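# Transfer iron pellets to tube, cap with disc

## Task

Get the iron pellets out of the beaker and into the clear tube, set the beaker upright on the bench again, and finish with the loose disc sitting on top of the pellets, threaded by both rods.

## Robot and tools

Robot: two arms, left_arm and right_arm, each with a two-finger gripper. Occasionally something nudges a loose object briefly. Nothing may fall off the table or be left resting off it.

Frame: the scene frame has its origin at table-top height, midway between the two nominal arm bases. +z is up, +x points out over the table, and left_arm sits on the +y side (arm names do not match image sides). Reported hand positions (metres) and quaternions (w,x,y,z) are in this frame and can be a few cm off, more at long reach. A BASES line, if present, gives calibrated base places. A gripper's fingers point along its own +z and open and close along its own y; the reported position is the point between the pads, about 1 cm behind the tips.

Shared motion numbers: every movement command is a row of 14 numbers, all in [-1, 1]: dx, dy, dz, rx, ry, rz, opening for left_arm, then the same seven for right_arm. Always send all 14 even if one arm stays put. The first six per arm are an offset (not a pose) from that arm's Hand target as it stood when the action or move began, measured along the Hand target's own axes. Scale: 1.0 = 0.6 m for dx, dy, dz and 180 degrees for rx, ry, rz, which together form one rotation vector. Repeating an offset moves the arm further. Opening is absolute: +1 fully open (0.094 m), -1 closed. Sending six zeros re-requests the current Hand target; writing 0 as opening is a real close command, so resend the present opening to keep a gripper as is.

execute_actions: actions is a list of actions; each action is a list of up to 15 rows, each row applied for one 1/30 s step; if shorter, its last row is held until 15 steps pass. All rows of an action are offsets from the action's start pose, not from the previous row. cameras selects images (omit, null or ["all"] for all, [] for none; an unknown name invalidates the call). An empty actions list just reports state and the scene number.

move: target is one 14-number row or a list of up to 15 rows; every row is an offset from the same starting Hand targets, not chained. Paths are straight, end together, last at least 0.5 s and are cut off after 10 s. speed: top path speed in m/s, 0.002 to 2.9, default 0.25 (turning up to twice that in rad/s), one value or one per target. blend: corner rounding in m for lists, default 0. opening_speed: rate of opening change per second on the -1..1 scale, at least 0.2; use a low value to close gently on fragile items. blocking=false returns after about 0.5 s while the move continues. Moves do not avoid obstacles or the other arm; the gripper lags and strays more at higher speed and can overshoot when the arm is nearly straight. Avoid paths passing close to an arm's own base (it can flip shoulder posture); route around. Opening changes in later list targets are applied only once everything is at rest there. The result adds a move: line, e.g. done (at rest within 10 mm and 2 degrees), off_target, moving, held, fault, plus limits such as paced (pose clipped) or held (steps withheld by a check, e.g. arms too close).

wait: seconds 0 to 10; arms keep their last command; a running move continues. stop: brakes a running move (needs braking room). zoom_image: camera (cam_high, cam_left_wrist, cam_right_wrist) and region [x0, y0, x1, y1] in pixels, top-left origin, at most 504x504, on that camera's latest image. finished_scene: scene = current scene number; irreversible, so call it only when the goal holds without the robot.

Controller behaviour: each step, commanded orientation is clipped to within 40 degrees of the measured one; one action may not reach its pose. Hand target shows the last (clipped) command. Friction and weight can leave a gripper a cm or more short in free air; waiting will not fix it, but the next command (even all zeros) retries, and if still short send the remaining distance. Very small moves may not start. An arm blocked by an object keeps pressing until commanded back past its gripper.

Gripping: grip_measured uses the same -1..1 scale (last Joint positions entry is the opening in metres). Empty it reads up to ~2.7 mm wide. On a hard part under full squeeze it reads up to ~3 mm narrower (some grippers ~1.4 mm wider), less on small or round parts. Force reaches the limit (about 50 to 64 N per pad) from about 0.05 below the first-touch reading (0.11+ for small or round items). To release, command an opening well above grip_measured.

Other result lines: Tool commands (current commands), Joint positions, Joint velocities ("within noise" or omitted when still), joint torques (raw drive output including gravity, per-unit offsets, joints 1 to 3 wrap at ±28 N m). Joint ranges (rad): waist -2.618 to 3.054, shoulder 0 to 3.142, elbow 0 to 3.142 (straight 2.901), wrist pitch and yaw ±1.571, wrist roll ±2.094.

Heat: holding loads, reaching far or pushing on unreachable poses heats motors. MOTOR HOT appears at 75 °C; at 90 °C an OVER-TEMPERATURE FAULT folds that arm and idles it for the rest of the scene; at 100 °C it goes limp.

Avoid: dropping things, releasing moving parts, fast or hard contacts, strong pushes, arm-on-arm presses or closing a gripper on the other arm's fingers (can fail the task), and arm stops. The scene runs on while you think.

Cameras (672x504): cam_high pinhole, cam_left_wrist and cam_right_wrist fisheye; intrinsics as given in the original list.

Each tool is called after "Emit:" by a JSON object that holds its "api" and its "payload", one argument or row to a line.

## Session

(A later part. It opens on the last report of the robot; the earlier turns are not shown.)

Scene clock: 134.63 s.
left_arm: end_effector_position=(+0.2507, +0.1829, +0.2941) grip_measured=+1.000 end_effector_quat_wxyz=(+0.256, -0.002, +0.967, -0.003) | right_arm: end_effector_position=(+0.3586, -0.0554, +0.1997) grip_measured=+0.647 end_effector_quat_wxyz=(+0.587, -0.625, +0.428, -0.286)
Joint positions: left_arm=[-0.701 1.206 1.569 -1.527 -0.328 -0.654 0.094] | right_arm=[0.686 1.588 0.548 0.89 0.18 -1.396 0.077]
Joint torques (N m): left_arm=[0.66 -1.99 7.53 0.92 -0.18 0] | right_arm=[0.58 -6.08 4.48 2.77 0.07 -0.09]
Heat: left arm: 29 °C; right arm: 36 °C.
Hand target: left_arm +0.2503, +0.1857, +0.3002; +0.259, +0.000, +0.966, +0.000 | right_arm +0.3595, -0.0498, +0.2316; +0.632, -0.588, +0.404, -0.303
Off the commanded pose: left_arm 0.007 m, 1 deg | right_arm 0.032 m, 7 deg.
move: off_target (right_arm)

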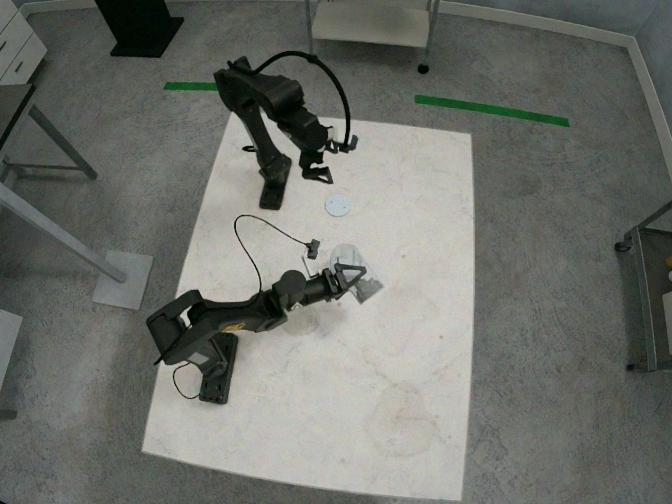

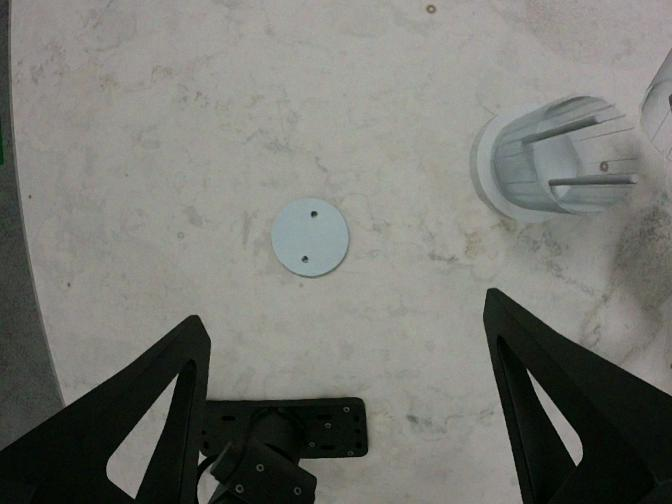

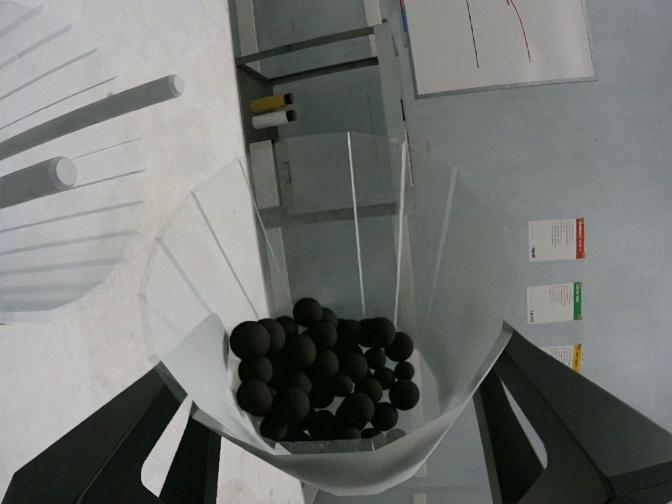

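Emit:
{"api": "move", "payload": {
  "target": [0,0,0,0,0,0,1,-0.0152,0.0023,0.0025,0.0068,0,-0.0552,0.4],
  "speed": 0.06,
  "cameras": ["cam_left_wrist","cam_right_wrist"]
}}

Emit:
{"api": "zoom_image", "payload": {
  "camera": "cam_left_wrist",
  "region": [450, 20, 672, 240]
}}

Scene clock: 139.37 s.
left_arm: end_effector_position=(+0.2507, +0.1829, +0.2941) grip_measured=+1.000 end_effector_quat_wxyz=(+0.256, -0.002, +0.967, -0.003) | right_arm: end_effector_position=(+0.3553, -0.0466, +0.1996) grip_measured=+0.647 end_effector_quat_wxyz=(-0.565, +0.655, -0.364, +0.345)
Joint positions: left_arm=[-0.701 1.206 1.569 -1.527 -0.328 -0.654 0.094] | right_arm=[0.719 1.62 0.548 0.945 0.215 -1.585 0.077]
Joint torques (N m): left_arm=[0.61 -1.89 7.58 0.86 -0.18 0.08] | right_arm=[0.66 -6.39 4.66 2.73 0.06 -0.03]
Heat: left arm: 29 °C; right arm: 35 °C.
Hand target: left_arm +0.2503, +0.1857, +0.3002; +0.259, +0.000, +0.966, +0.000 | right_arm +0.3562, -0.0411, +0.2316; -0.609, +0.614, -0.349, +0.361
Off the commanded pose: left_arm 0.007 m, 1 deg | right_arm 0.032 m, 7 deg.
move: off_target (right_arm)

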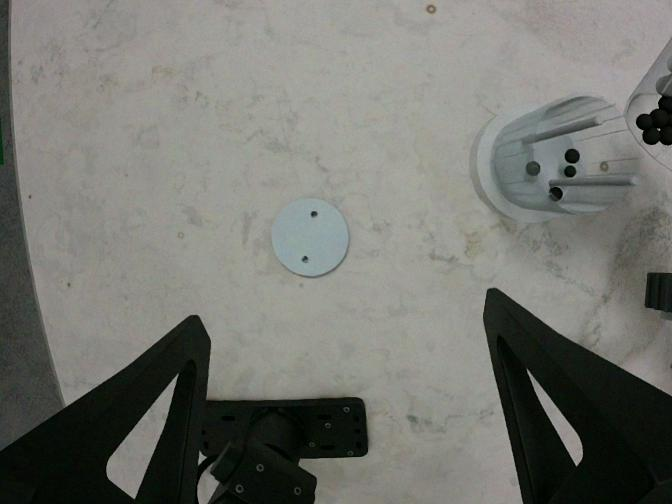

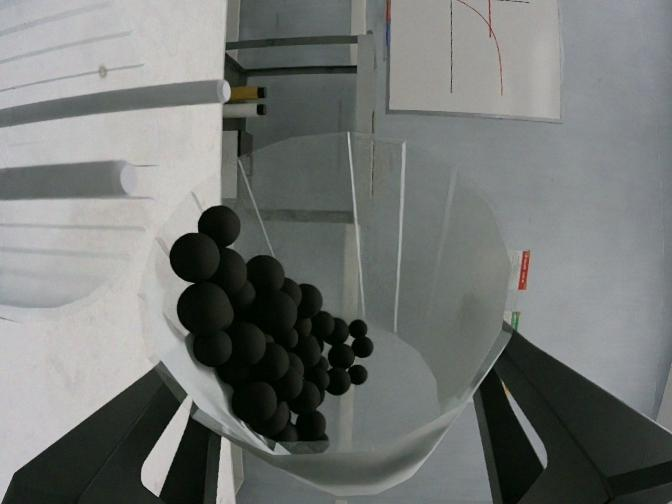

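Scaled by 2.270 (camera's finer frame: 960x720).

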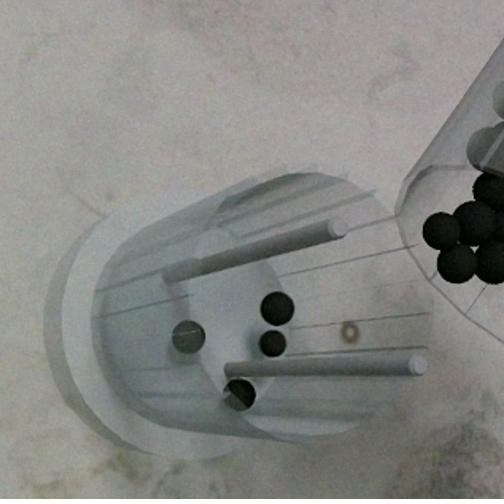

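Emit:
{"api": "move", "payload": {
  "target": [0,0,0,0,0,0,1,-0.009,-0.005,-0.001,0.0048,0,-0.0386,0.4],
  "speed": 0.05,
  "cameras": ["cam_left_wrist","cam_right_wrist"]
}}

Emit:
{"api": "zoom_image", "payload": {
  "camera": "cam_left_wrist",
  "region": [450, 20, 672, 240]
}}

Scene clock: 143.40 s.
left_arm: end_effector_position=(+0.2507, +0.1829, +0.2941) grip_measured=+1.000 end_effector_quat_wxyz=(+0.256, -0.002, +0.967, -0.003) | right_arm: end_effector_position=(+0.3539, -0.0425, +0.2167) grip_measured=+0.647 end_effector_quat_wxyz=(-0.565, +0.652, -0.316, +0.394)
Joint positions: left_arm=[-0.701 1.206 1.569 -1.527 -0.328 -0.654 0.094] | right_arm=[0.738 1.625 0.548 1.023 0.24 -1.715 0.077]
Joint torques (N m): left_arm=[0.81 -2.09 7.23 0.89 -0.2 0.1] | right_arm=[0.65 -5.91 4.9 2.22 0.06 0.02]
Heat: left arm: 29 °C; right arm: 35 °C.
Hand target: left_arm +0.2503, +0.1857, +0.3002; +0.259, +0.000, +0.966, +0.000 | right_arm +0.3530, -0.0366, +0.2345; -0.591, +0.629, -0.308, +0.400
Off the commanded pose: left_arm 0.007 m, 1 deg | right_arm 0.019 m, 4 deg.
move: off_target (right_arm)

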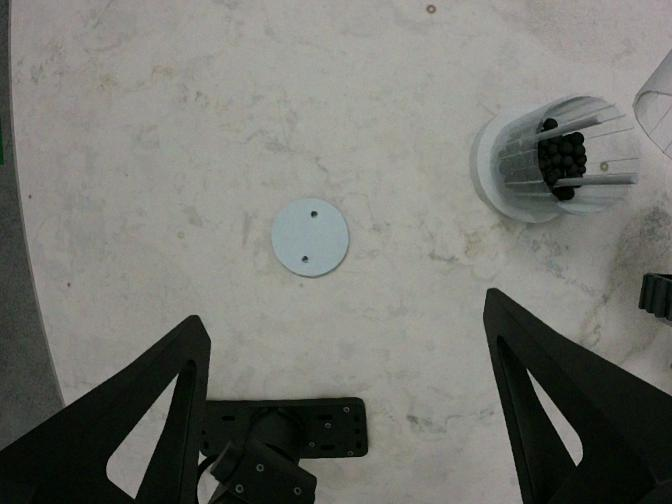

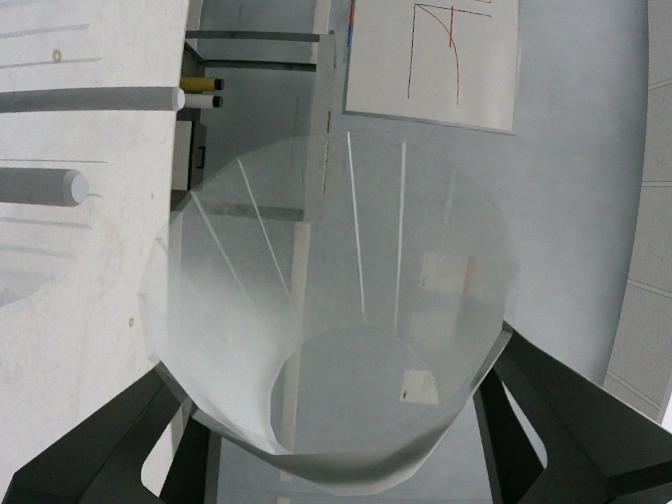

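Scaled by 2.270 (camera's finer frame: 960x720).

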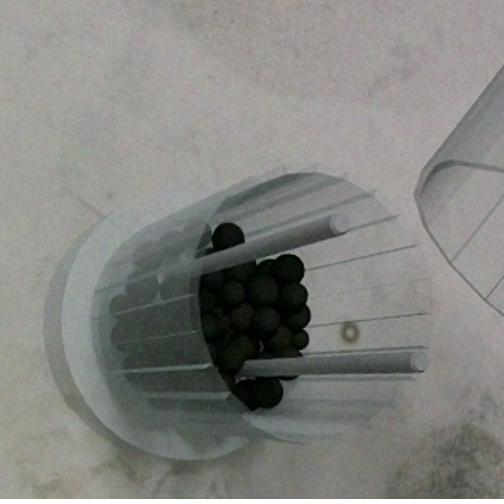

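Emit:
{"api": "wait", "payload": {
  "seconds": 0,
  "cameras": ["cam_high"]
}}

Emit:
{"api": "zoom_image", "payload": {
  "camera": "cam_high",
  "region": [270, 200, 440, 350]
}}

Scene clock: 143.83 s.
left_arm: end_effector_position=(+0.2507, +0.1829, +0.2941) grip_measured=+1.000 end_effector_quat_wxyz=(+0.256, -0.002, +0.967, -0.003) | right_arm: end_effector_position=(+0.3539, -0.0425, +0.2167) grip_measured=+0.647 end_effector_quat_wxyz=(-0.565, +0.652, -0.316, +0.394)
Joint positions: left_arm=[-0.701 1.206 1.569 -1.527 -0.328 -0.654 0.094] | right_arm=[0.738 1.625 0.548 1.023 0.24 -1.715 0.077]
Joint torques (N m): left_arm=[0.84 -1.85 7.53 0.85 -0.21 0] | right_arm=[0.77 -5.96 4.96 2.24 0.05 -0.03]
Heat: left arm: 29 °C; right arm: 35 °C.
Hand target: left_arm +0.2503, +0.1857, +0.3002; +0.259, +0.000, +0.966, +0.000 | right_arm +0.3530, -0.0366, +0.2345; -0.591, +0.629, -0.308, +0.400
Tool commands: left_gripper/opening=+1.0 right_gripper/opening=+0.4
Off the commanded pose: left_arm 0.007 m, 1 deg | right_arm 0.019 m, 4 deg.

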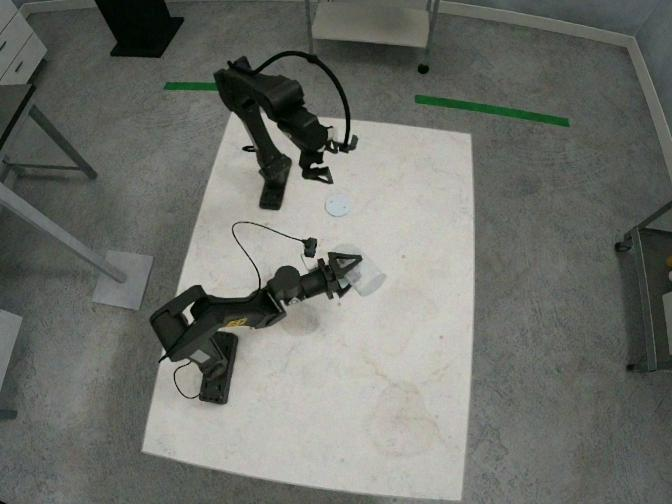

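Scaled by 2.965.

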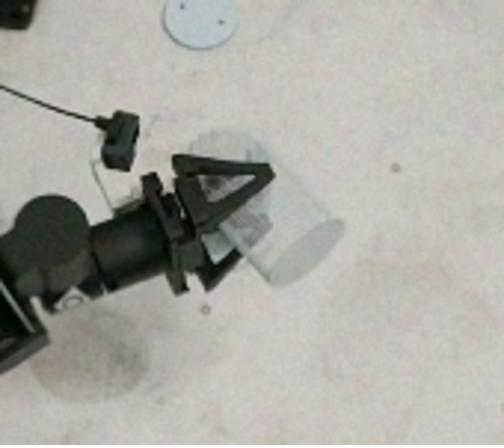

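Emit:
{"api": "move", "payload": {
  "target": [
    [0,0,0,0,0,0,1,0.117,-0.0507,0.0102,0,0,0,0.4],
    [0,0,0,0,0,0,1,0.3062,0.1525,0.0177,0.0485,0.207,0.5468,0.4]
  ],
  "speed": 0.2,
  "blend": 0.02
}}

Scene clock: 151.03 s.
left_arm: end_effector_position=(+0.2507, +0.1829, +0.2941) grip_measured=+1.000 end_effector_quat_wxyz=(+0.256, -0.002, +0.967, -0.003) | right_arm: end_effector_position=(+0.4517, -0.2019, +0.1602) grip_measured=+0.648 end_effector_quat_wxyz=(+0.602, -0.010, +0.798, -0.009)
Joint positions: left_arm=[-0.701 1.206 1.569 -1.527 -0.328 -0.654 0.094] | right_arm=[0.373 1.736 0.682 0.755 0.372 0.085 0.077]
Joint torques (N m): left_arm=[0.58 -1.95 7.53 0.91 -0.2 0.09] | right_arm=[-0.57 -6.83 7.12 1.5 -0.02 0.2]
Heat: left arm: 29 °C; right arm: 35 °C.
Hand target: left_arm +0.2503, +0.1857, +0.3002; +0.259, +0.000, +0.966, +0.000 | right_arm +0.4600, -0.1996, +0.1696; +0.609, +0.000, +0.793, +0.000
Off the commanded pose: left_arm 0.007 m, 1 deg | right_arm 0.013 m, 2 deg.
move: off_target (right_arm)

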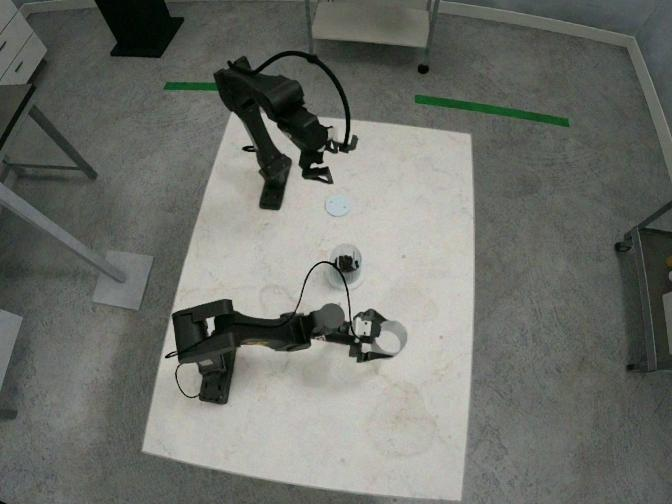

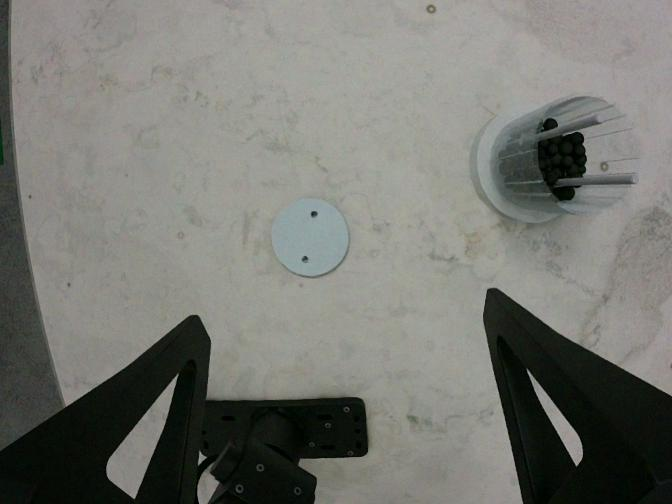

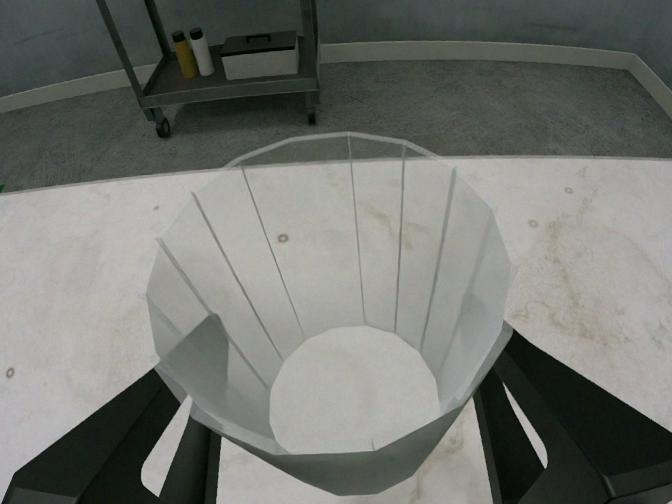

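Emit:
{"api": "move", "payload": {
  "target": [0,0,0,0,0,0,1,0.1478,-0.05,0.0603,0,-0.01,0.0147,0.4],
  "speed": 0.12,
  "cameras": ["cam_right_wrist"]
}}

Scene clock: 153.17 s.
left_arm: end_effector_position=(+0.2507, +0.1829, +0.2941) grip_measured=+1.000 end_effector_quat_wxyz=(+0.256, -0.002, +0.967, -0.003) | right_arm: end_effector_position=(+0.4683, -0.2292, +0.0667) grip_measured=+0.648 end_effector_quat_wxyz=(+0.603, +0.011, +0.798, +0.005)
Joint positions: left_arm=[-0.701 1.206 1.569 -1.527 -0.328 -0.654 0.094] | right_arm=[0.273 2.146 0.655 1.203 0.28 0.104 0.077]
Joint torques (N m): left_arm=[0.7 -2.11 7.28 0.88 -0.16 0.02] | right_arm=[-0.55 -7.72 2.7 2.14 -0.02 0.13]
Heat: left arm: 29 °C; right arm: 35 °C.
Hand target: left_arm +0.2503, +0.1857, +0.3002; +0.259, +0.000, +0.966, +0.000 | right_arm +0.4721, -0.2297, +0.0746; +0.621, +0.018, +0.783, +0.014
Off the commanded pose: left_arm 0.007 m, 1 deg | right_arm 0.009 m, 3 deg.
move: off_target (right_arm)

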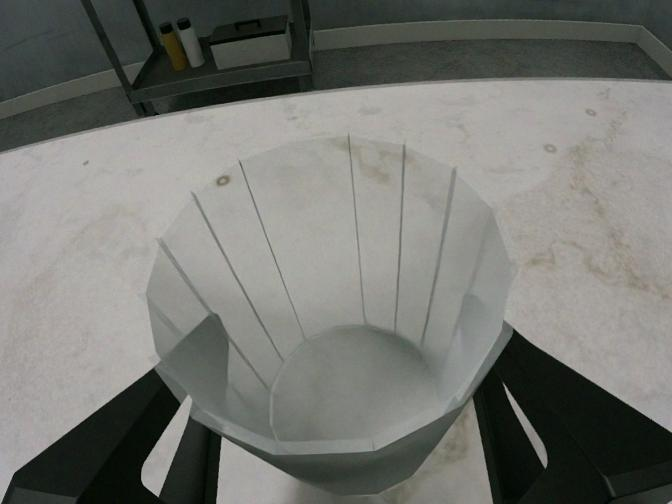

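Emit:
{"api": "move", "payload": {
  "target": [0,0,0,0,0,0,1,0.002,0,0,0,-0.02,0,0.4],
  "speed": 0.05,
  "cameras": ["cam_right_wrist"]
}}

Scene clock: 154.87 s.
left_arm: end_effector_position=(+0.2507, +0.1829, +0.2941) grip_measured=+1.000 end_effector_quat_wxyz=(+0.256, -0.002, +0.967, -0.003) | right_arm: end_effector_position=(+0.4705, -0.2285, +0.0669) grip_measured=+0.648 end_effector_quat_wxyz=(+0.629, +0.014, +0.777, +0.011)
Joint positions: left_arm=[-0.701 1.206 1.569 -1.527 -0.328 -0.654 0.094] | right_arm=[0.273 2.218 0.655 1.344 0.28 0.098 0.077]
Joint torques (N m): left_arm=[0.72 -2.02 7.24 0.87 -0.15 0.02] | right_arm=[-0.34 -7.62 2.06 2.18 0.08 -0.07]
Heat: left arm: 29 °C; right arm: 35 °C.
Hand target: left_arm +0.2503, +0.1857, +0.3002; +0.259, +0.000, +0.966, +0.000 | right_arm +0.4718, -0.2296, +0.0734; +0.646, +0.019, +0.763, +0.013
Off the commanded pose: left_arm 0.007 m, 1 deg | right_arm 0.007 m, 3 deg.
move: off_target (right_arm)

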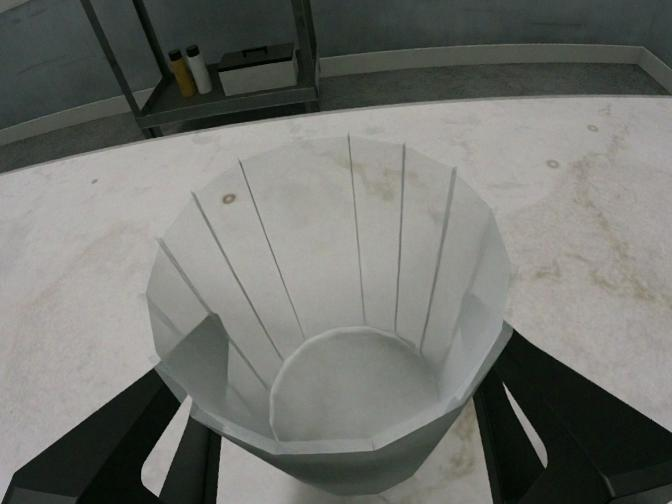

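Emit:
{"api": "move", "payload": {
  "target": [0,0,0,0,0,0,1,0.003,0,0,0,0.01,0,0.4],
  "speed": 0.05,
  "cameras": []
}}

Scene clock: 156.07 s.
left_arm: end_effector_position=(+0.2507, +0.1829, +0.2941) grip_measured=+1.000 end_effector_quat_wxyz=(+0.256, -0.002, +0.967, -0.003) | right_arm: end_effector_position=(+0.4705, -0.2285, +0.0669) grip_measured=+0.648 end_effector_quat_wxyz=(+0.629, +0.014, +0.777, +0.011)
Joint positions: left_arm=[-0.701 1.206 1.569 -1.527 -0.328 -0.654 0.094] | right_arm=[0.273 2.218 0.655 1.344 0.28 0.098 0.077]
Joint torques (N m): left_arm=[0.87 -1.81 7.46 0.92 -0.23 0.05] | right_arm=[-0.39 -9.7 2.13 1.64 0 0.04]
Heat: left arm: 29 °C; right arm: 35 °C.
Hand target: left_arm +0.2503, +0.1857, +0.3002; +0.259, +0.000, +0.966, +0.000 | right_arm +0.4715, -0.2295, +0.0716; +0.633, +0.018, +0.773, +0.014
Off the commanded pose: left_arm 0.007 m, 1 deg | right_arm 0.005 m, 1 deg.
move: done

Emit:
{"api": "move", "payload": {
  "target": [0,0,0,0,0,0,1,0.004,0,0,0,0.018,0,0.4],
  "speed": 0.05,
  "cameras": []
}}

Scene clock: 157.93 s.
left_arm: end_effector_position=(+0.2507, +0.1829, +0.2941) grip_measured=+1.000 end_effector_quat_wxyz=(+0.256, -0.002, +0.967, -0.003) | right_arm: end_effector_position=(+0.4697, -0.2282, +0.0654) grip_measured=+0.648 end_effector_quat_wxyz=(+0.619, +0.011, +0.786, +0.009)
Joint positions: left_arm=[-0.701 1.206 1.569 -1.527 -0.328 -0.654 0.094] | right_arm=[0.273 2.195 0.655 1.293 0.277 0.098 0.077]
Joint torques (N m): left_arm=[0.77 -1.85 7.6 0.86 -0.15 0.02] | right_arm=[-0.68 -11.9 2.52 1.18 -0.09 0.2]
Heat: left arm: 29 °C; right arm: 35 °C.
Hand target: left_arm +0.2503, +0.1857, +0.3002; +0.259, +0.000, +0.966, +0.000 | right_arm +0.4710, -0.2294, +0.0693; +0.611, +0.018, +0.791, +0.014
Off the commanded pose: left_arm 0.007 m, 1 deg | right_arm 0.004 m, 1 deg.
move: done

Emit:
{"api": "move", "payload": {
  "target": [0,0,0,0,0,0,1,0.005,0,0,0,0.002,0,0.4],
  "speed": 0.05,
  "cameras": ["cam_right_wrist"]
}}

Scene clock: 159.17 s.
left_arm: end_effector_position=(+0.2507, +0.1829, +0.2941) grip_measured=+1.000 end_effector_quat_wxyz=(+0.256, -0.002, +0.967, -0.003) | right_arm: end_effector_position=(+0.4697, -0.2282, +0.0654) grip_measured=+0.648 end_effector_quat_wxyz=(+0.619, +0.012, +0.786, +0.010)
Joint positions: left_arm=[-0.701 1.206 1.569 -1.527 -0.328 -0.654 0.094] | right_arm=[0.273 2.195 0.655 1.293 0.277 0.099 0.077]
Joint torques (N m): left_arm=[0.65 -2.26 7.68 0.92 -0.19 0.03] | right_arm=[-0.57 -11.45 2.54 1.17 -0.07 0.25]
Heat: left arm: 29 °C; right arm: 36 °C.
Hand target: left_arm +0.2503, +0.1857, +0.3002; +0.259, +0.000, +0.966, +0.000 | right_arm +0.4703, -0.2293, +0.0664; +0.609, +0.018, +0.793, +0.014
Off the commanded pose: left_arm 0.007 m, 1 deg | right_arm 0.002 m, 2 deg.
move: done

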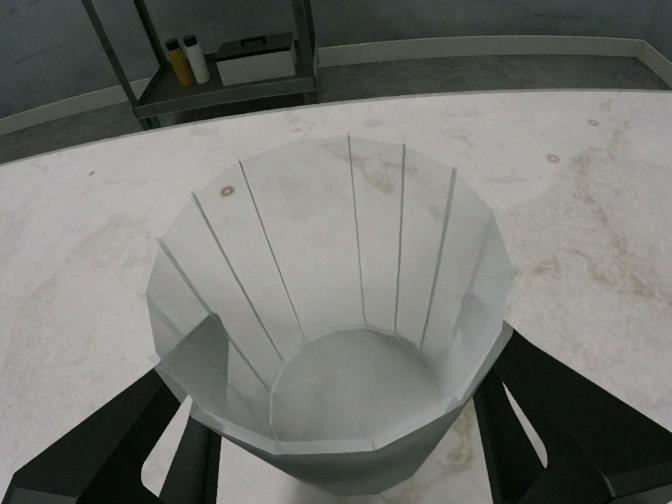

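Emit:
{"api": "move", "payload": {
  "target": [0,0,0,0,0,0,1,0.006,0,0.001,0,0.0,0,0.4],
  "speed": 0.05,
  "cameras": ["cam_right_wrist"]
}}

Scene clock: 160.40 s.
left_arm: end_effector_position=(+0.2507, +0.1829, +0.2941) grip_measured=+1.000 end_effector_quat_wxyz=(+0.256, -0.002, +0.967, -0.003) | right_arm: end_effector_position=(+0.4697, -0.2282, +0.0654) grip_measured=+0.648 end_effector_quat_wxyz=(+0.619, +0.012, +0.786, +0.010)
Joint positions: left_arm=[-0.701 1.206 1.569 -1.527 -0.328 -0.654 0.094] | right_arm=[0.273 2.195 0.655 1.293 0.277 0.099 0.077]
Joint torques (N m): left_arm=[0.81 -1.94 7.38 0.92 -0.21 0.09] | right_arm=[-0.5 -9.98 2.54 1.27 -0.06 0.22]
Heat: left arm: 29 °C; right arm: 36 °C.
Hand target: left_arm +0.2503, +0.1857, +0.3002; +0.259, +0.000, +0.966, +0.000 | right_arm +0.4699, -0.2291, +0.0628; +0.609, +0.018, +0.793, +0.014
Off the commanded pose: left_arm 0.007 m, 1 deg | right_arm 0.003 m, 2 deg.
move: done

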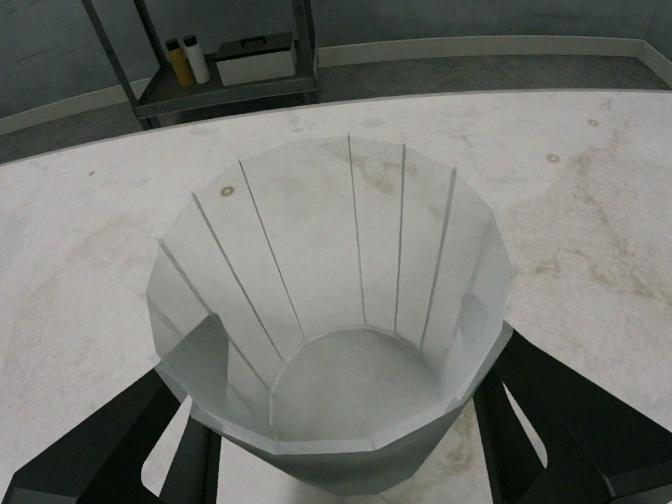

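Emit:
{"api": "move", "payload": {
  "target": [0,0,0,0,0,0,1,0.006,0,0.001,0,0.0,0,0.4],
  "speed": 0.05,
  "cameras": ["cam_right_wrist"]
}}

Scene clock: 161.63 s.
left_arm: end_effector_position=(+0.2507, +0.1829, +0.2941) grip_measured=+1.000 end_effector_quat_wxyz=(+0.256, -0.002, +0.967, -0.003) | right_arm: end_effector_position=(+0.4697, -0.2282, +0.0654) grip_measured=+0.648 end_effector_quat_wxyz=(+0.619, +0.012, +0.786, +0.010)
Joint positions: left_arm=[-0.701 1.206 1.569 -1.527 -0.328 -0.654 0.094] | right_arm=[0.273 2.195 0.655 1.293 0.277 0.099 0.077]
Joint torques (N m): left_arm=[0.84 -2 7.42 0.91 -0.22 0.08] | right_arm=[-0.42 -8.83 2.66 1.4 -0.06 0.24]
Heat: left arm: 29 °C; right arm: 36 °C.
Hand target: left_arm +0.2503, +0.1857, +0.3002; +0.259, +0.000, +0.966, +0.000 | right_arm +0.4696, -0.2289, +0.0591; +0.609, +0.018, +0.793, +0.014
Off the commanded pose: left_arm 0.007 m, 1 deg | right_arm 0.006 m, 2 deg.
move: done

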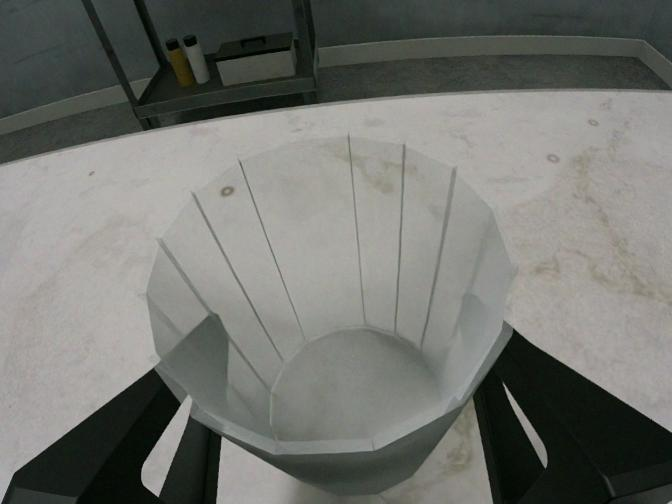

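Emit:
{"api": "move", "payload": {
  "target": [0,0,0,0,0,0,1,0.006,0,0.001,0,0.0,0,0.4],
  "speed": 0.05,
  "cameras": ["cam_right_wrist"]
}}

Scene clock: 163.00 s.
left_arm: end_effector_position=(+0.2507, +0.1829, +0.2941) grip_measured=+1.000 end_effector_quat_wxyz=(+0.256, -0.002, +0.967, -0.003) | right_arm: end_effector_position=(+0.4697, -0.2282, +0.0654) grip_measured=+0.648 end_effector_quat_wxyz=(+0.619, +0.012, +0.786, +0.010)
Joint positions: left_arm=[-0.701 1.206 1.569 -1.527 -0.328 -0.654 0.094] | right_arm=[0.273 2.195 0.655 1.293 0.277 0.099 0.077]
Joint torques (N m): left_arm=[0.68 -2.07 7.38 0.92 -0.15 0.06] | right_arm=[-0.29 -7.51 2.59 1.55 -0.03 0.28]
Heat: left arm: 29 °C; right arm: 36 °C.
Hand target: left_arm +0.2503, +0.1857, +0.3002; +0.259, +0.000, +0.966, +0.000 | right_arm +0.4692, -0.2288, +0.0555; +0.609, +0.018, +0.793, +0.014
Off the commanded pose: left_arm 0.007 m, 1 deg | right_arm 0.010 m, 2 deg.
move: done

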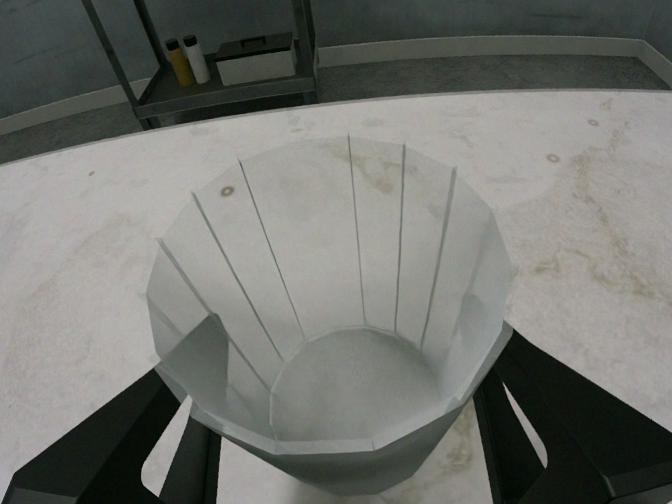

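Emit:
{"api": "move", "payload": {
  "target": [0,0,0,0,0,0,1,-0.008,0,-0.002,0,0,0,0.4],
  "speed": 0.05,
  "cameras": []
}}

Emit:
{"api": "move", "payload": {
  "target": [0,0,0,0,0,0,1,0,0,0,0,0,0,1],
  "opening_speed": 0.3,
  "cameras": ["cam_right_wrist"]
}}

Scene clock: 164.43 s.
left_arm: end_effector_position=(+0.2507, +0.1829, +0.2941) grip_measured=+1.000 end_effector_quat_wxyz=(+0.256, -0.002, +0.967, -0.003) | right_arm: end_effector_position=(+0.4697, -0.2282, +0.0654) grip_measured=+0.648 end_effector_quat_wxyz=(+0.619, +0.012, +0.786, +0.010)
Joint positions: left_arm=[-0.701 1.206 1.569 -1.527 -0.328 -0.654 0.094] | right_arm=[0.273 2.195 0.655 1.293 0.277 0.099 0.077]
Joint torques (N m): left_arm=[0.58 -1.84 7.31 0.86 -0.18 0.09] | right_arm=[-0.44 -9.37 2.39 1.36 -0.02 0.26]
Heat: left arm: 29 °C; right arm: 36 °C.
Hand target: left_arm +0.2503, +0.1857, +0.3002; +0.259, +0.000, +0.966, +0.000 | right_arm +0.4693, -0.2290, +0.0605; +0.609, +0.018, +0.793, +0.014
Off the commanded pose: left_arm 0.007 m, 1 deg | right_arm 0.005 m, 2 deg.
move: done

Scene clock: 166.93 s.
left_arm: end_effector_position=(+0.2507, +0.1829, +0.2941) grip_measured=+1.000 end_effector_quat_wxyz=(+0.256, -0.002, +0.967, -0.003) | right_arm: end_effector_position=(+0.4692, -0.2284, +0.0633) grip_measured=+0.998 end_effector_quat_wxyz=(+0.615, +0.013, +0.788, +0.010)
Joint positions: left_arm=[-0.701 1.206 1.569 -1.527 -0.328 -0.654 0.094] | right_arm=[0.273 2.195 0.655 1.284 0.277 0.104 0.094]
Joint torques (N m): left_arm=[0.77 -1.91 7.56 0.86 -0.22 0.11] | right_arm=[-0.43 -9.26 2.39 1.42 -0.04 0.19]
Heat: left arm: 29 °C; right arm: 36 °C.
Hand target: left_arm +0.2503, +0.1857, +0.3002; +0.259, +0.000, +0.966, +0.000 | right_arm +0.4693, -0.2290, +0.0605; +0.609, +0.018, +0.793, +0.014
Off the commanded pose: left_arm 0.007 m, 1 deg | right_arm 0.003 m, 1 deg.
move: done

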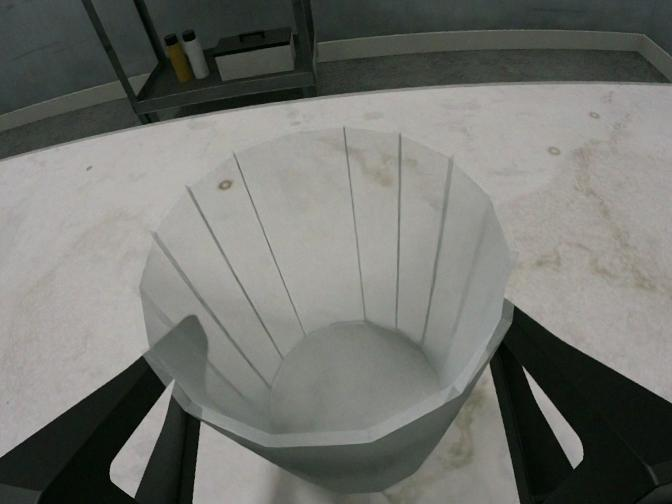

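Emit:
{"api": "move", "payload": {
  "target": [
    [0,0,0,0,0,0,1,0.0517,0,-0.1932,0,0,0,1],
    [0,0,0,0,0,0,1,-0.1282,0.0603,-0.4145,-0.2415,0,-0.0647,1]
  ],
  "speed": [0.1,0.25],
  "blend": 0.01
}}

Scene clock: 172.27 s.
left_arm: end_effector_position=(+0.2507, +0.1829, +0.2941) grip_measured=+1.000 end_effector_quat_wxyz=(+0.256, -0.002, +0.967, -0.003) | right_arm: end_effector_position=(+0.2468, -0.1993, +0.1864) grip_measured=+0.998 end_effector_quat_wxyz=(+0.561, -0.272, +0.740, +0.253)
Joint positions: left_arm=[-0.701 1.206 1.569 -1.527 -0.328 -0.654 0.094] | right_arm=[-0.051 0.68 0.177 0.154 -0.783 -0.18 0.094]
Joint torques (N m): left_arm=[0.72 -2.39 7.45 0.95 -0.17 0.07] | right_arm=[0.72 -0.08 8.25 1.25 -0.07 -0.19]
Heat: left arm: 29 °C; right arm: 36 °C.
Hand target: left_arm +0.2503, +0.1857, +0.3002; +0.259, +0.000, +0.966, +0.000 | right_arm +0.2493, -0.1966, +0.2005; +0.571, -0.287, +0.729, +0.246
Off the commanded pose: left_arm 0.007 m, 1 deg | right_arm 0.015 m, 3 deg.
move: off_target (right_arm)

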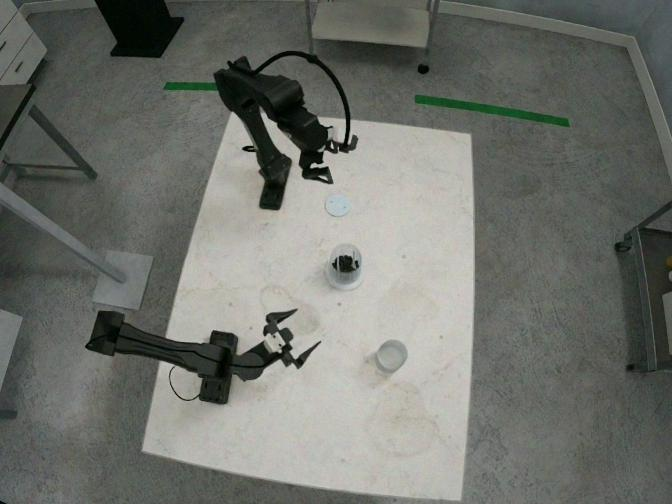

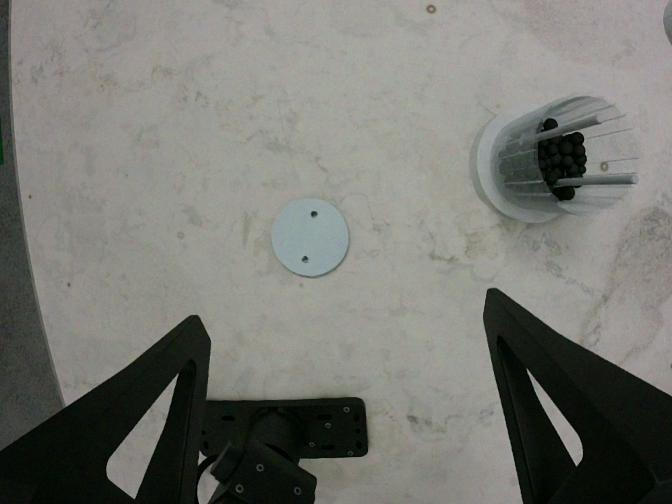

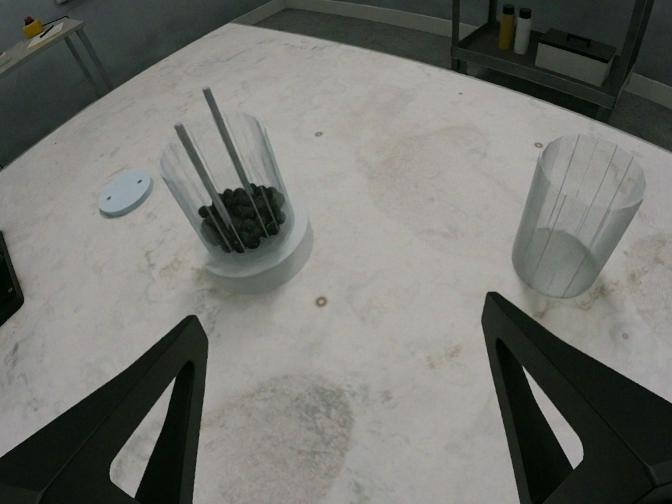

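Emit:
{"api": "zoom_image", "payload": {
  "camera": "cam_right_wrist",
  "region": [80, 70, 330, 310]
}}

Scaled by 2.016 (camera's finer frame: 960x720).

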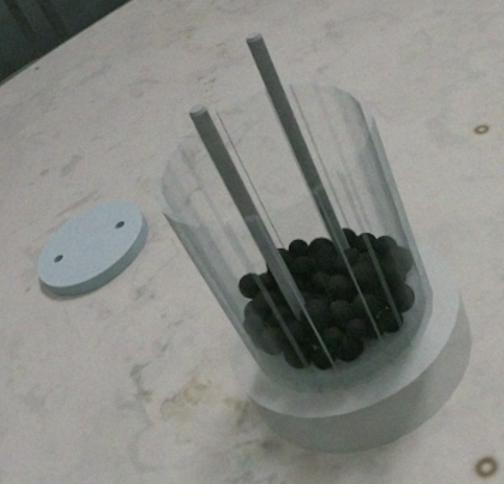

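Emit:
{"api": "move", "payload": {
  "target": [0.1487,0.07,0.2798,0.1002,0.0787,0.2419,1,0,0,0,0,0,0,1],
  "speed": 0.2
}}

Scene clock: 177.97 s.
left_arm: end_effector_position=(+0.2505, +0.2319, +0.1087) grip_measured=+1.000 end_effector_quat_wxyz=(+0.104, +0.388, +0.915, -0.046) | right_arm: end_effector_position=(+0.2467, -0.1993, +0.1861) grip_measured=+0.998 end_effector_quat_wxyz=(+0.560, -0.272, +0.740, +0.253)
Joint positions: left_arm=[-0.14 1.184 0.878 -1.084 0.138 0.633 0.094] | right_arm=[-0.051 0.68 0.177 0.152 -0.783 -0.18 0.094]
Joint torques (N m): left_arm=[0.66 -2.58 6 0.98 0.31 0.14] | right_arm=[0.49 -0.05 8.4 1.31 -0.11 -0.16]
Heat: left arm: 29 °C; right arm: 35 °C.
Hand target: left_arm +0.2570, +0.2279, +0.1102; +0.119, +0.396, +0.909, -0.052 | right_arm +0.2493, -0.1966, +0.2005; +0.571, -0.287, +0.729, +0.246
Off the commanded pose: left_arm 0.008 m, 2 deg | right_arm 0.015 m, 3 deg.
move: off_target (right_arm)

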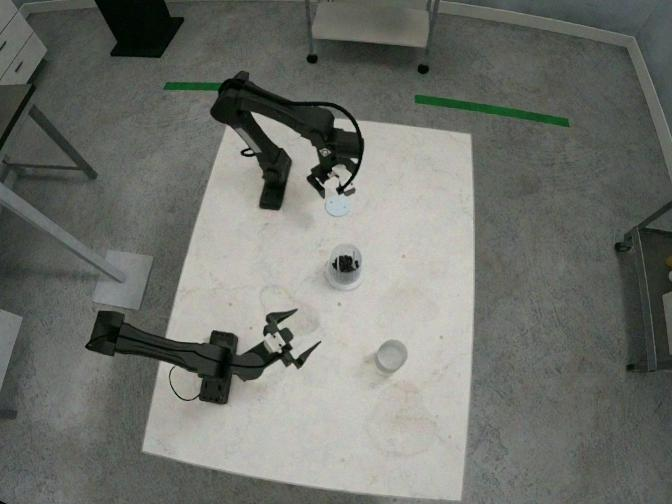

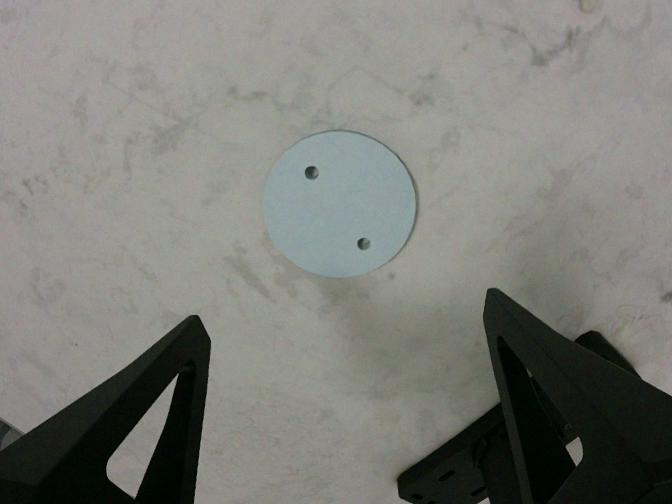

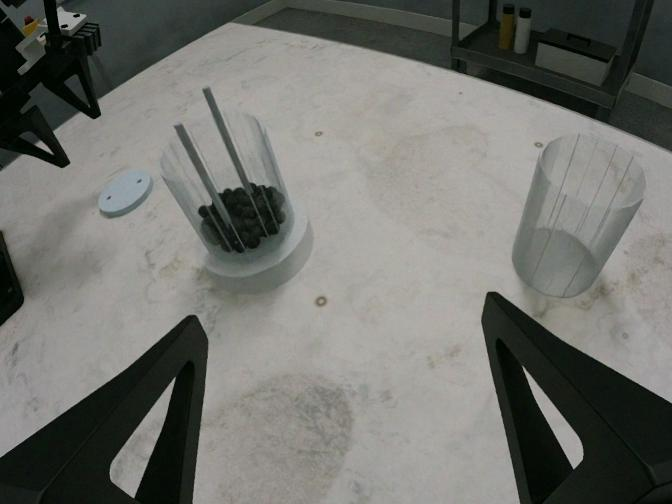

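Emit:
{"api": "move", "payload": {
  "target": [0.0173,0.0063,0.131,0,0,0,1,0,0,0,0,0,0,1],
  "speed": 0.12,
  "cameras": ["cam_left_wrist","cam_right_wrist"]
}}

Scene clock: 181.17 s.
left_arm: end_effector_position=(+0.2616, +0.2301, +0.0319) grip_measured=+1.000 end_effector_quat_wxyz=(+0.107, +0.389, +0.914, -0.045) | right_arm: end_effector_position=(+0.2467, -0.1993, +0.1861) grip_measured=+0.998 end_effector_quat_wxyz=(+0.561, -0.272, +0.740, +0.253)
Joint positions: left_arm=[-0.14 1.31 0.643 -0.715 0.138 0.635 0.094] | right_arm=[-0.051 0.68 0.177 0.152 -0.783 -0.181 0.094]
Joint torques (N m): left_arm=[-0.9 -2.66 5.37 1.04 0.23 -0.06] | right_arm=[0.66 -0.06 8.46 1.25 -0.08 -0.15]
Heat: left arm: 29 °C; right arm: 34 °C.
Hand target: left_arm +0.2668, +0.2230, +0.0316; +0.119, +0.396, +0.909, -0.052 | right_arm +0.2493, -0.1966, +0.2005; +0.571, -0.287, +0.729, +0.246
Off the commanded pose: left_arm 0.009 m, 2 deg | right_arm 0.015 m, 3 deg.
move: off_target (right_arm)

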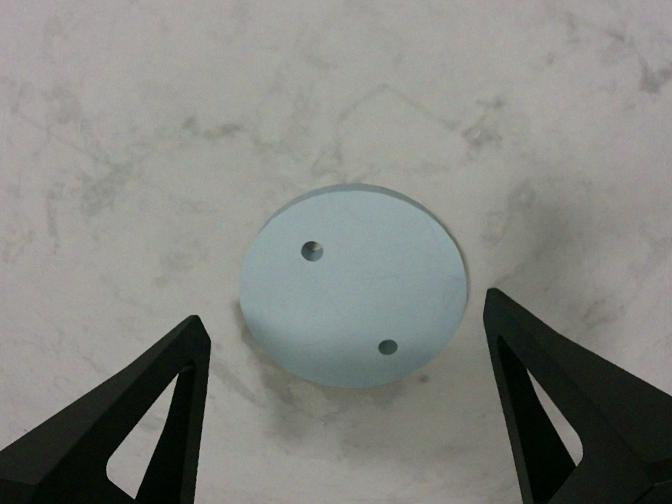

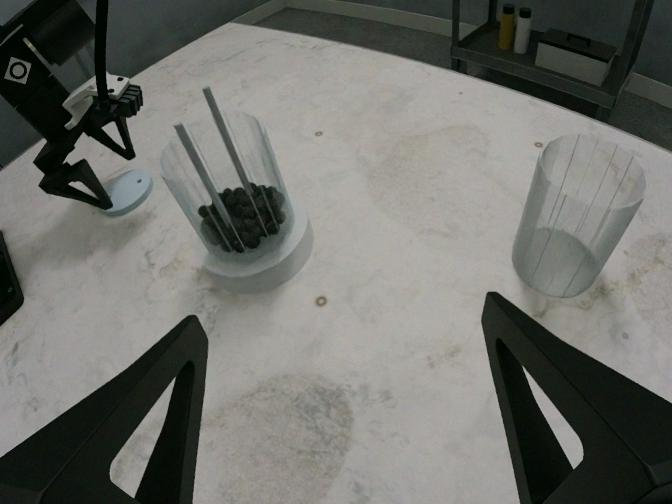

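Emit:
{"api": "move", "payload": {
  "target": [0.0017,-0.0033,0.029,0,0,0,1,0,0,0,0,0,0,1],
  "speed": 0.05,
  "cameras": ["cam_left_wrist","cam_right_wrist"]
}}

Emit:
{"api": "zoom_image", "payload": {
  "camera": "cam_left_wrist",
  "region": [150, 180, 550, 480]
}}

Emit:
{"api": "zoom_image", "payload": {
  "camera": "cam_right_wrist",
  "region": [0, 20, 240, 240]
}}

Scene clock: 183.27 s.
left_arm: end_effector_position=(+0.2627, +0.2253, +0.0149) grip_measured=+1.000 end_effector_quat_wxyz=(+0.107, +0.394, +0.912, -0.046) | right_arm: end_effector_position=(+0.2467, -0.1993, +0.1861) grip_measured=+0.998 end_effector_quat_wxyz=(+0.561, -0.272, +0.740, +0.253)
Joint positions: left_arm=[-0.16 1.358 0.601 -0.625 0.138 0.627 0.094] | right_arm=[-0.051 0.68 0.177 0.152 -0.783 -0.181 0.094]
Joint torques (N m): left_arm=[-0.94 -3.11 5.09 1.04 0.21 -0.12] | right_arm=[0.66 -0.09 8.28 1.27 -0.09 -0.16]
Heat: left arm: 29 °C; right arm: 34 °C.
Hand target: left_arm +0.2677, +0.2191, +0.0145; +0.119, +0.396, +0.909, -0.052 | right_arm +0.2493, -0.1966, +0.2005; +0.571, -0.287, +0.729, +0.246
Off the commanded pose: left_arm 0.008 m, 2 deg | right_arm 0.015 m, 3 deg.
move: off_target (right_arm)

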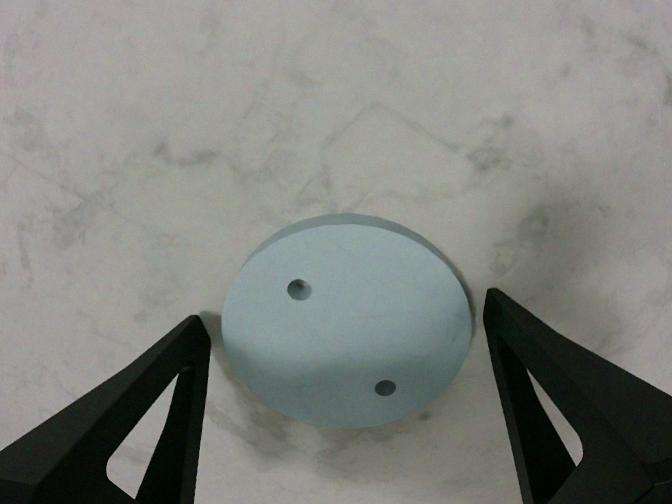

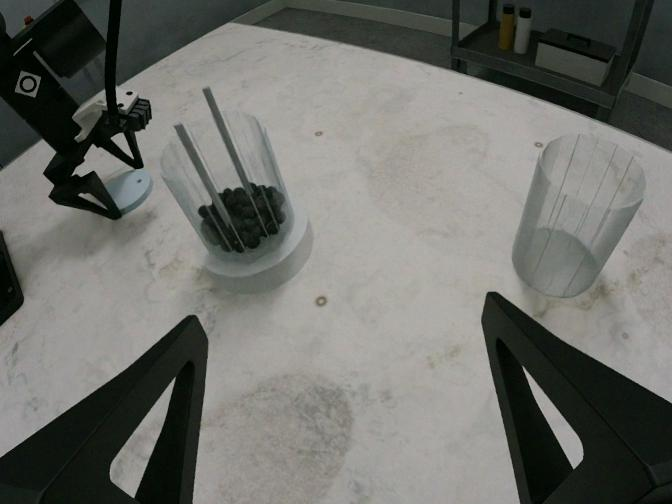

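Scaled by 1.260 (camera's finer frame: 960x720).

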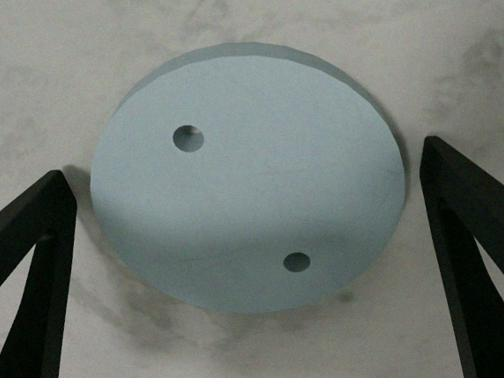

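Scaled by 2.100 (camera's finer frame: 960x720).

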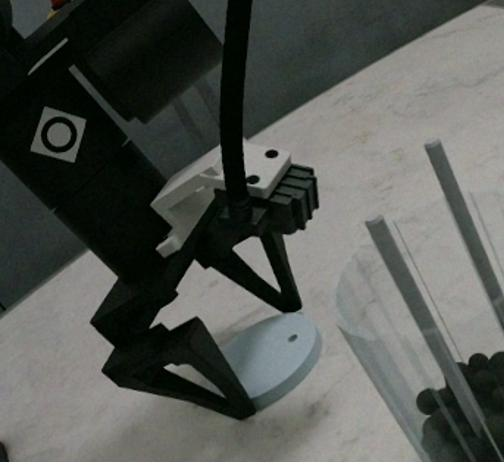

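Emit:
{"api": "move", "payload": {
  "target": [0.0035,0,0.0035,0,0,0,1,0,0,0,0,0,0,1],
  "speed": 0.03,
  "cameras": ["cam_left_wrist"]
}}

Scene clock: 184.77 s.
left_arm: end_effector_position=(+0.2619, +0.2251, +0.0136) grip_measured=+1.000 end_effector_quat_wxyz=(+0.107, +0.392, +0.912, -0.046) | right_arm: end_effector_position=(+0.2467, -0.1993, +0.1861) grip_measured=+0.998 end_effector_quat_wxyz=(+0.561, -0.272, +0.740, +0.253)
Joint positions: left_arm=[-0.161 1.358 0.595 -0.619 0.138 0.621 0.094] | right_arm=[-0.051 0.68 0.177 0.152 -0.783 -0.181 0.094]
Joint torques (N m): left_arm=[-0.12 -2.86 4.83 1.04 0.23 -0.06] | right_arm=[0.62 -0.09 8.38 1.3 -0.12 -0.12]
Heat: left arm: 28 °C; right arm: 34 °C.
Hand target: left_arm +0.2667, +0.2202, +0.0120; +0.119, +0.396, +0.909, -0.052 | right_arm +0.2493, -0.1966, +0.2005; +0.571, -0.287, +0.729, +0.246
Off the commanded pose: left_arm 0.007 m, 2 deg | right_arm 0.015 m, 3 deg.
move: off_target (right_arm)

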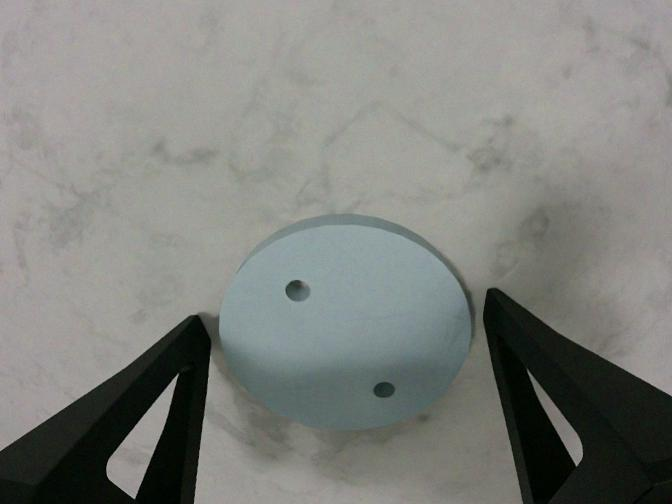

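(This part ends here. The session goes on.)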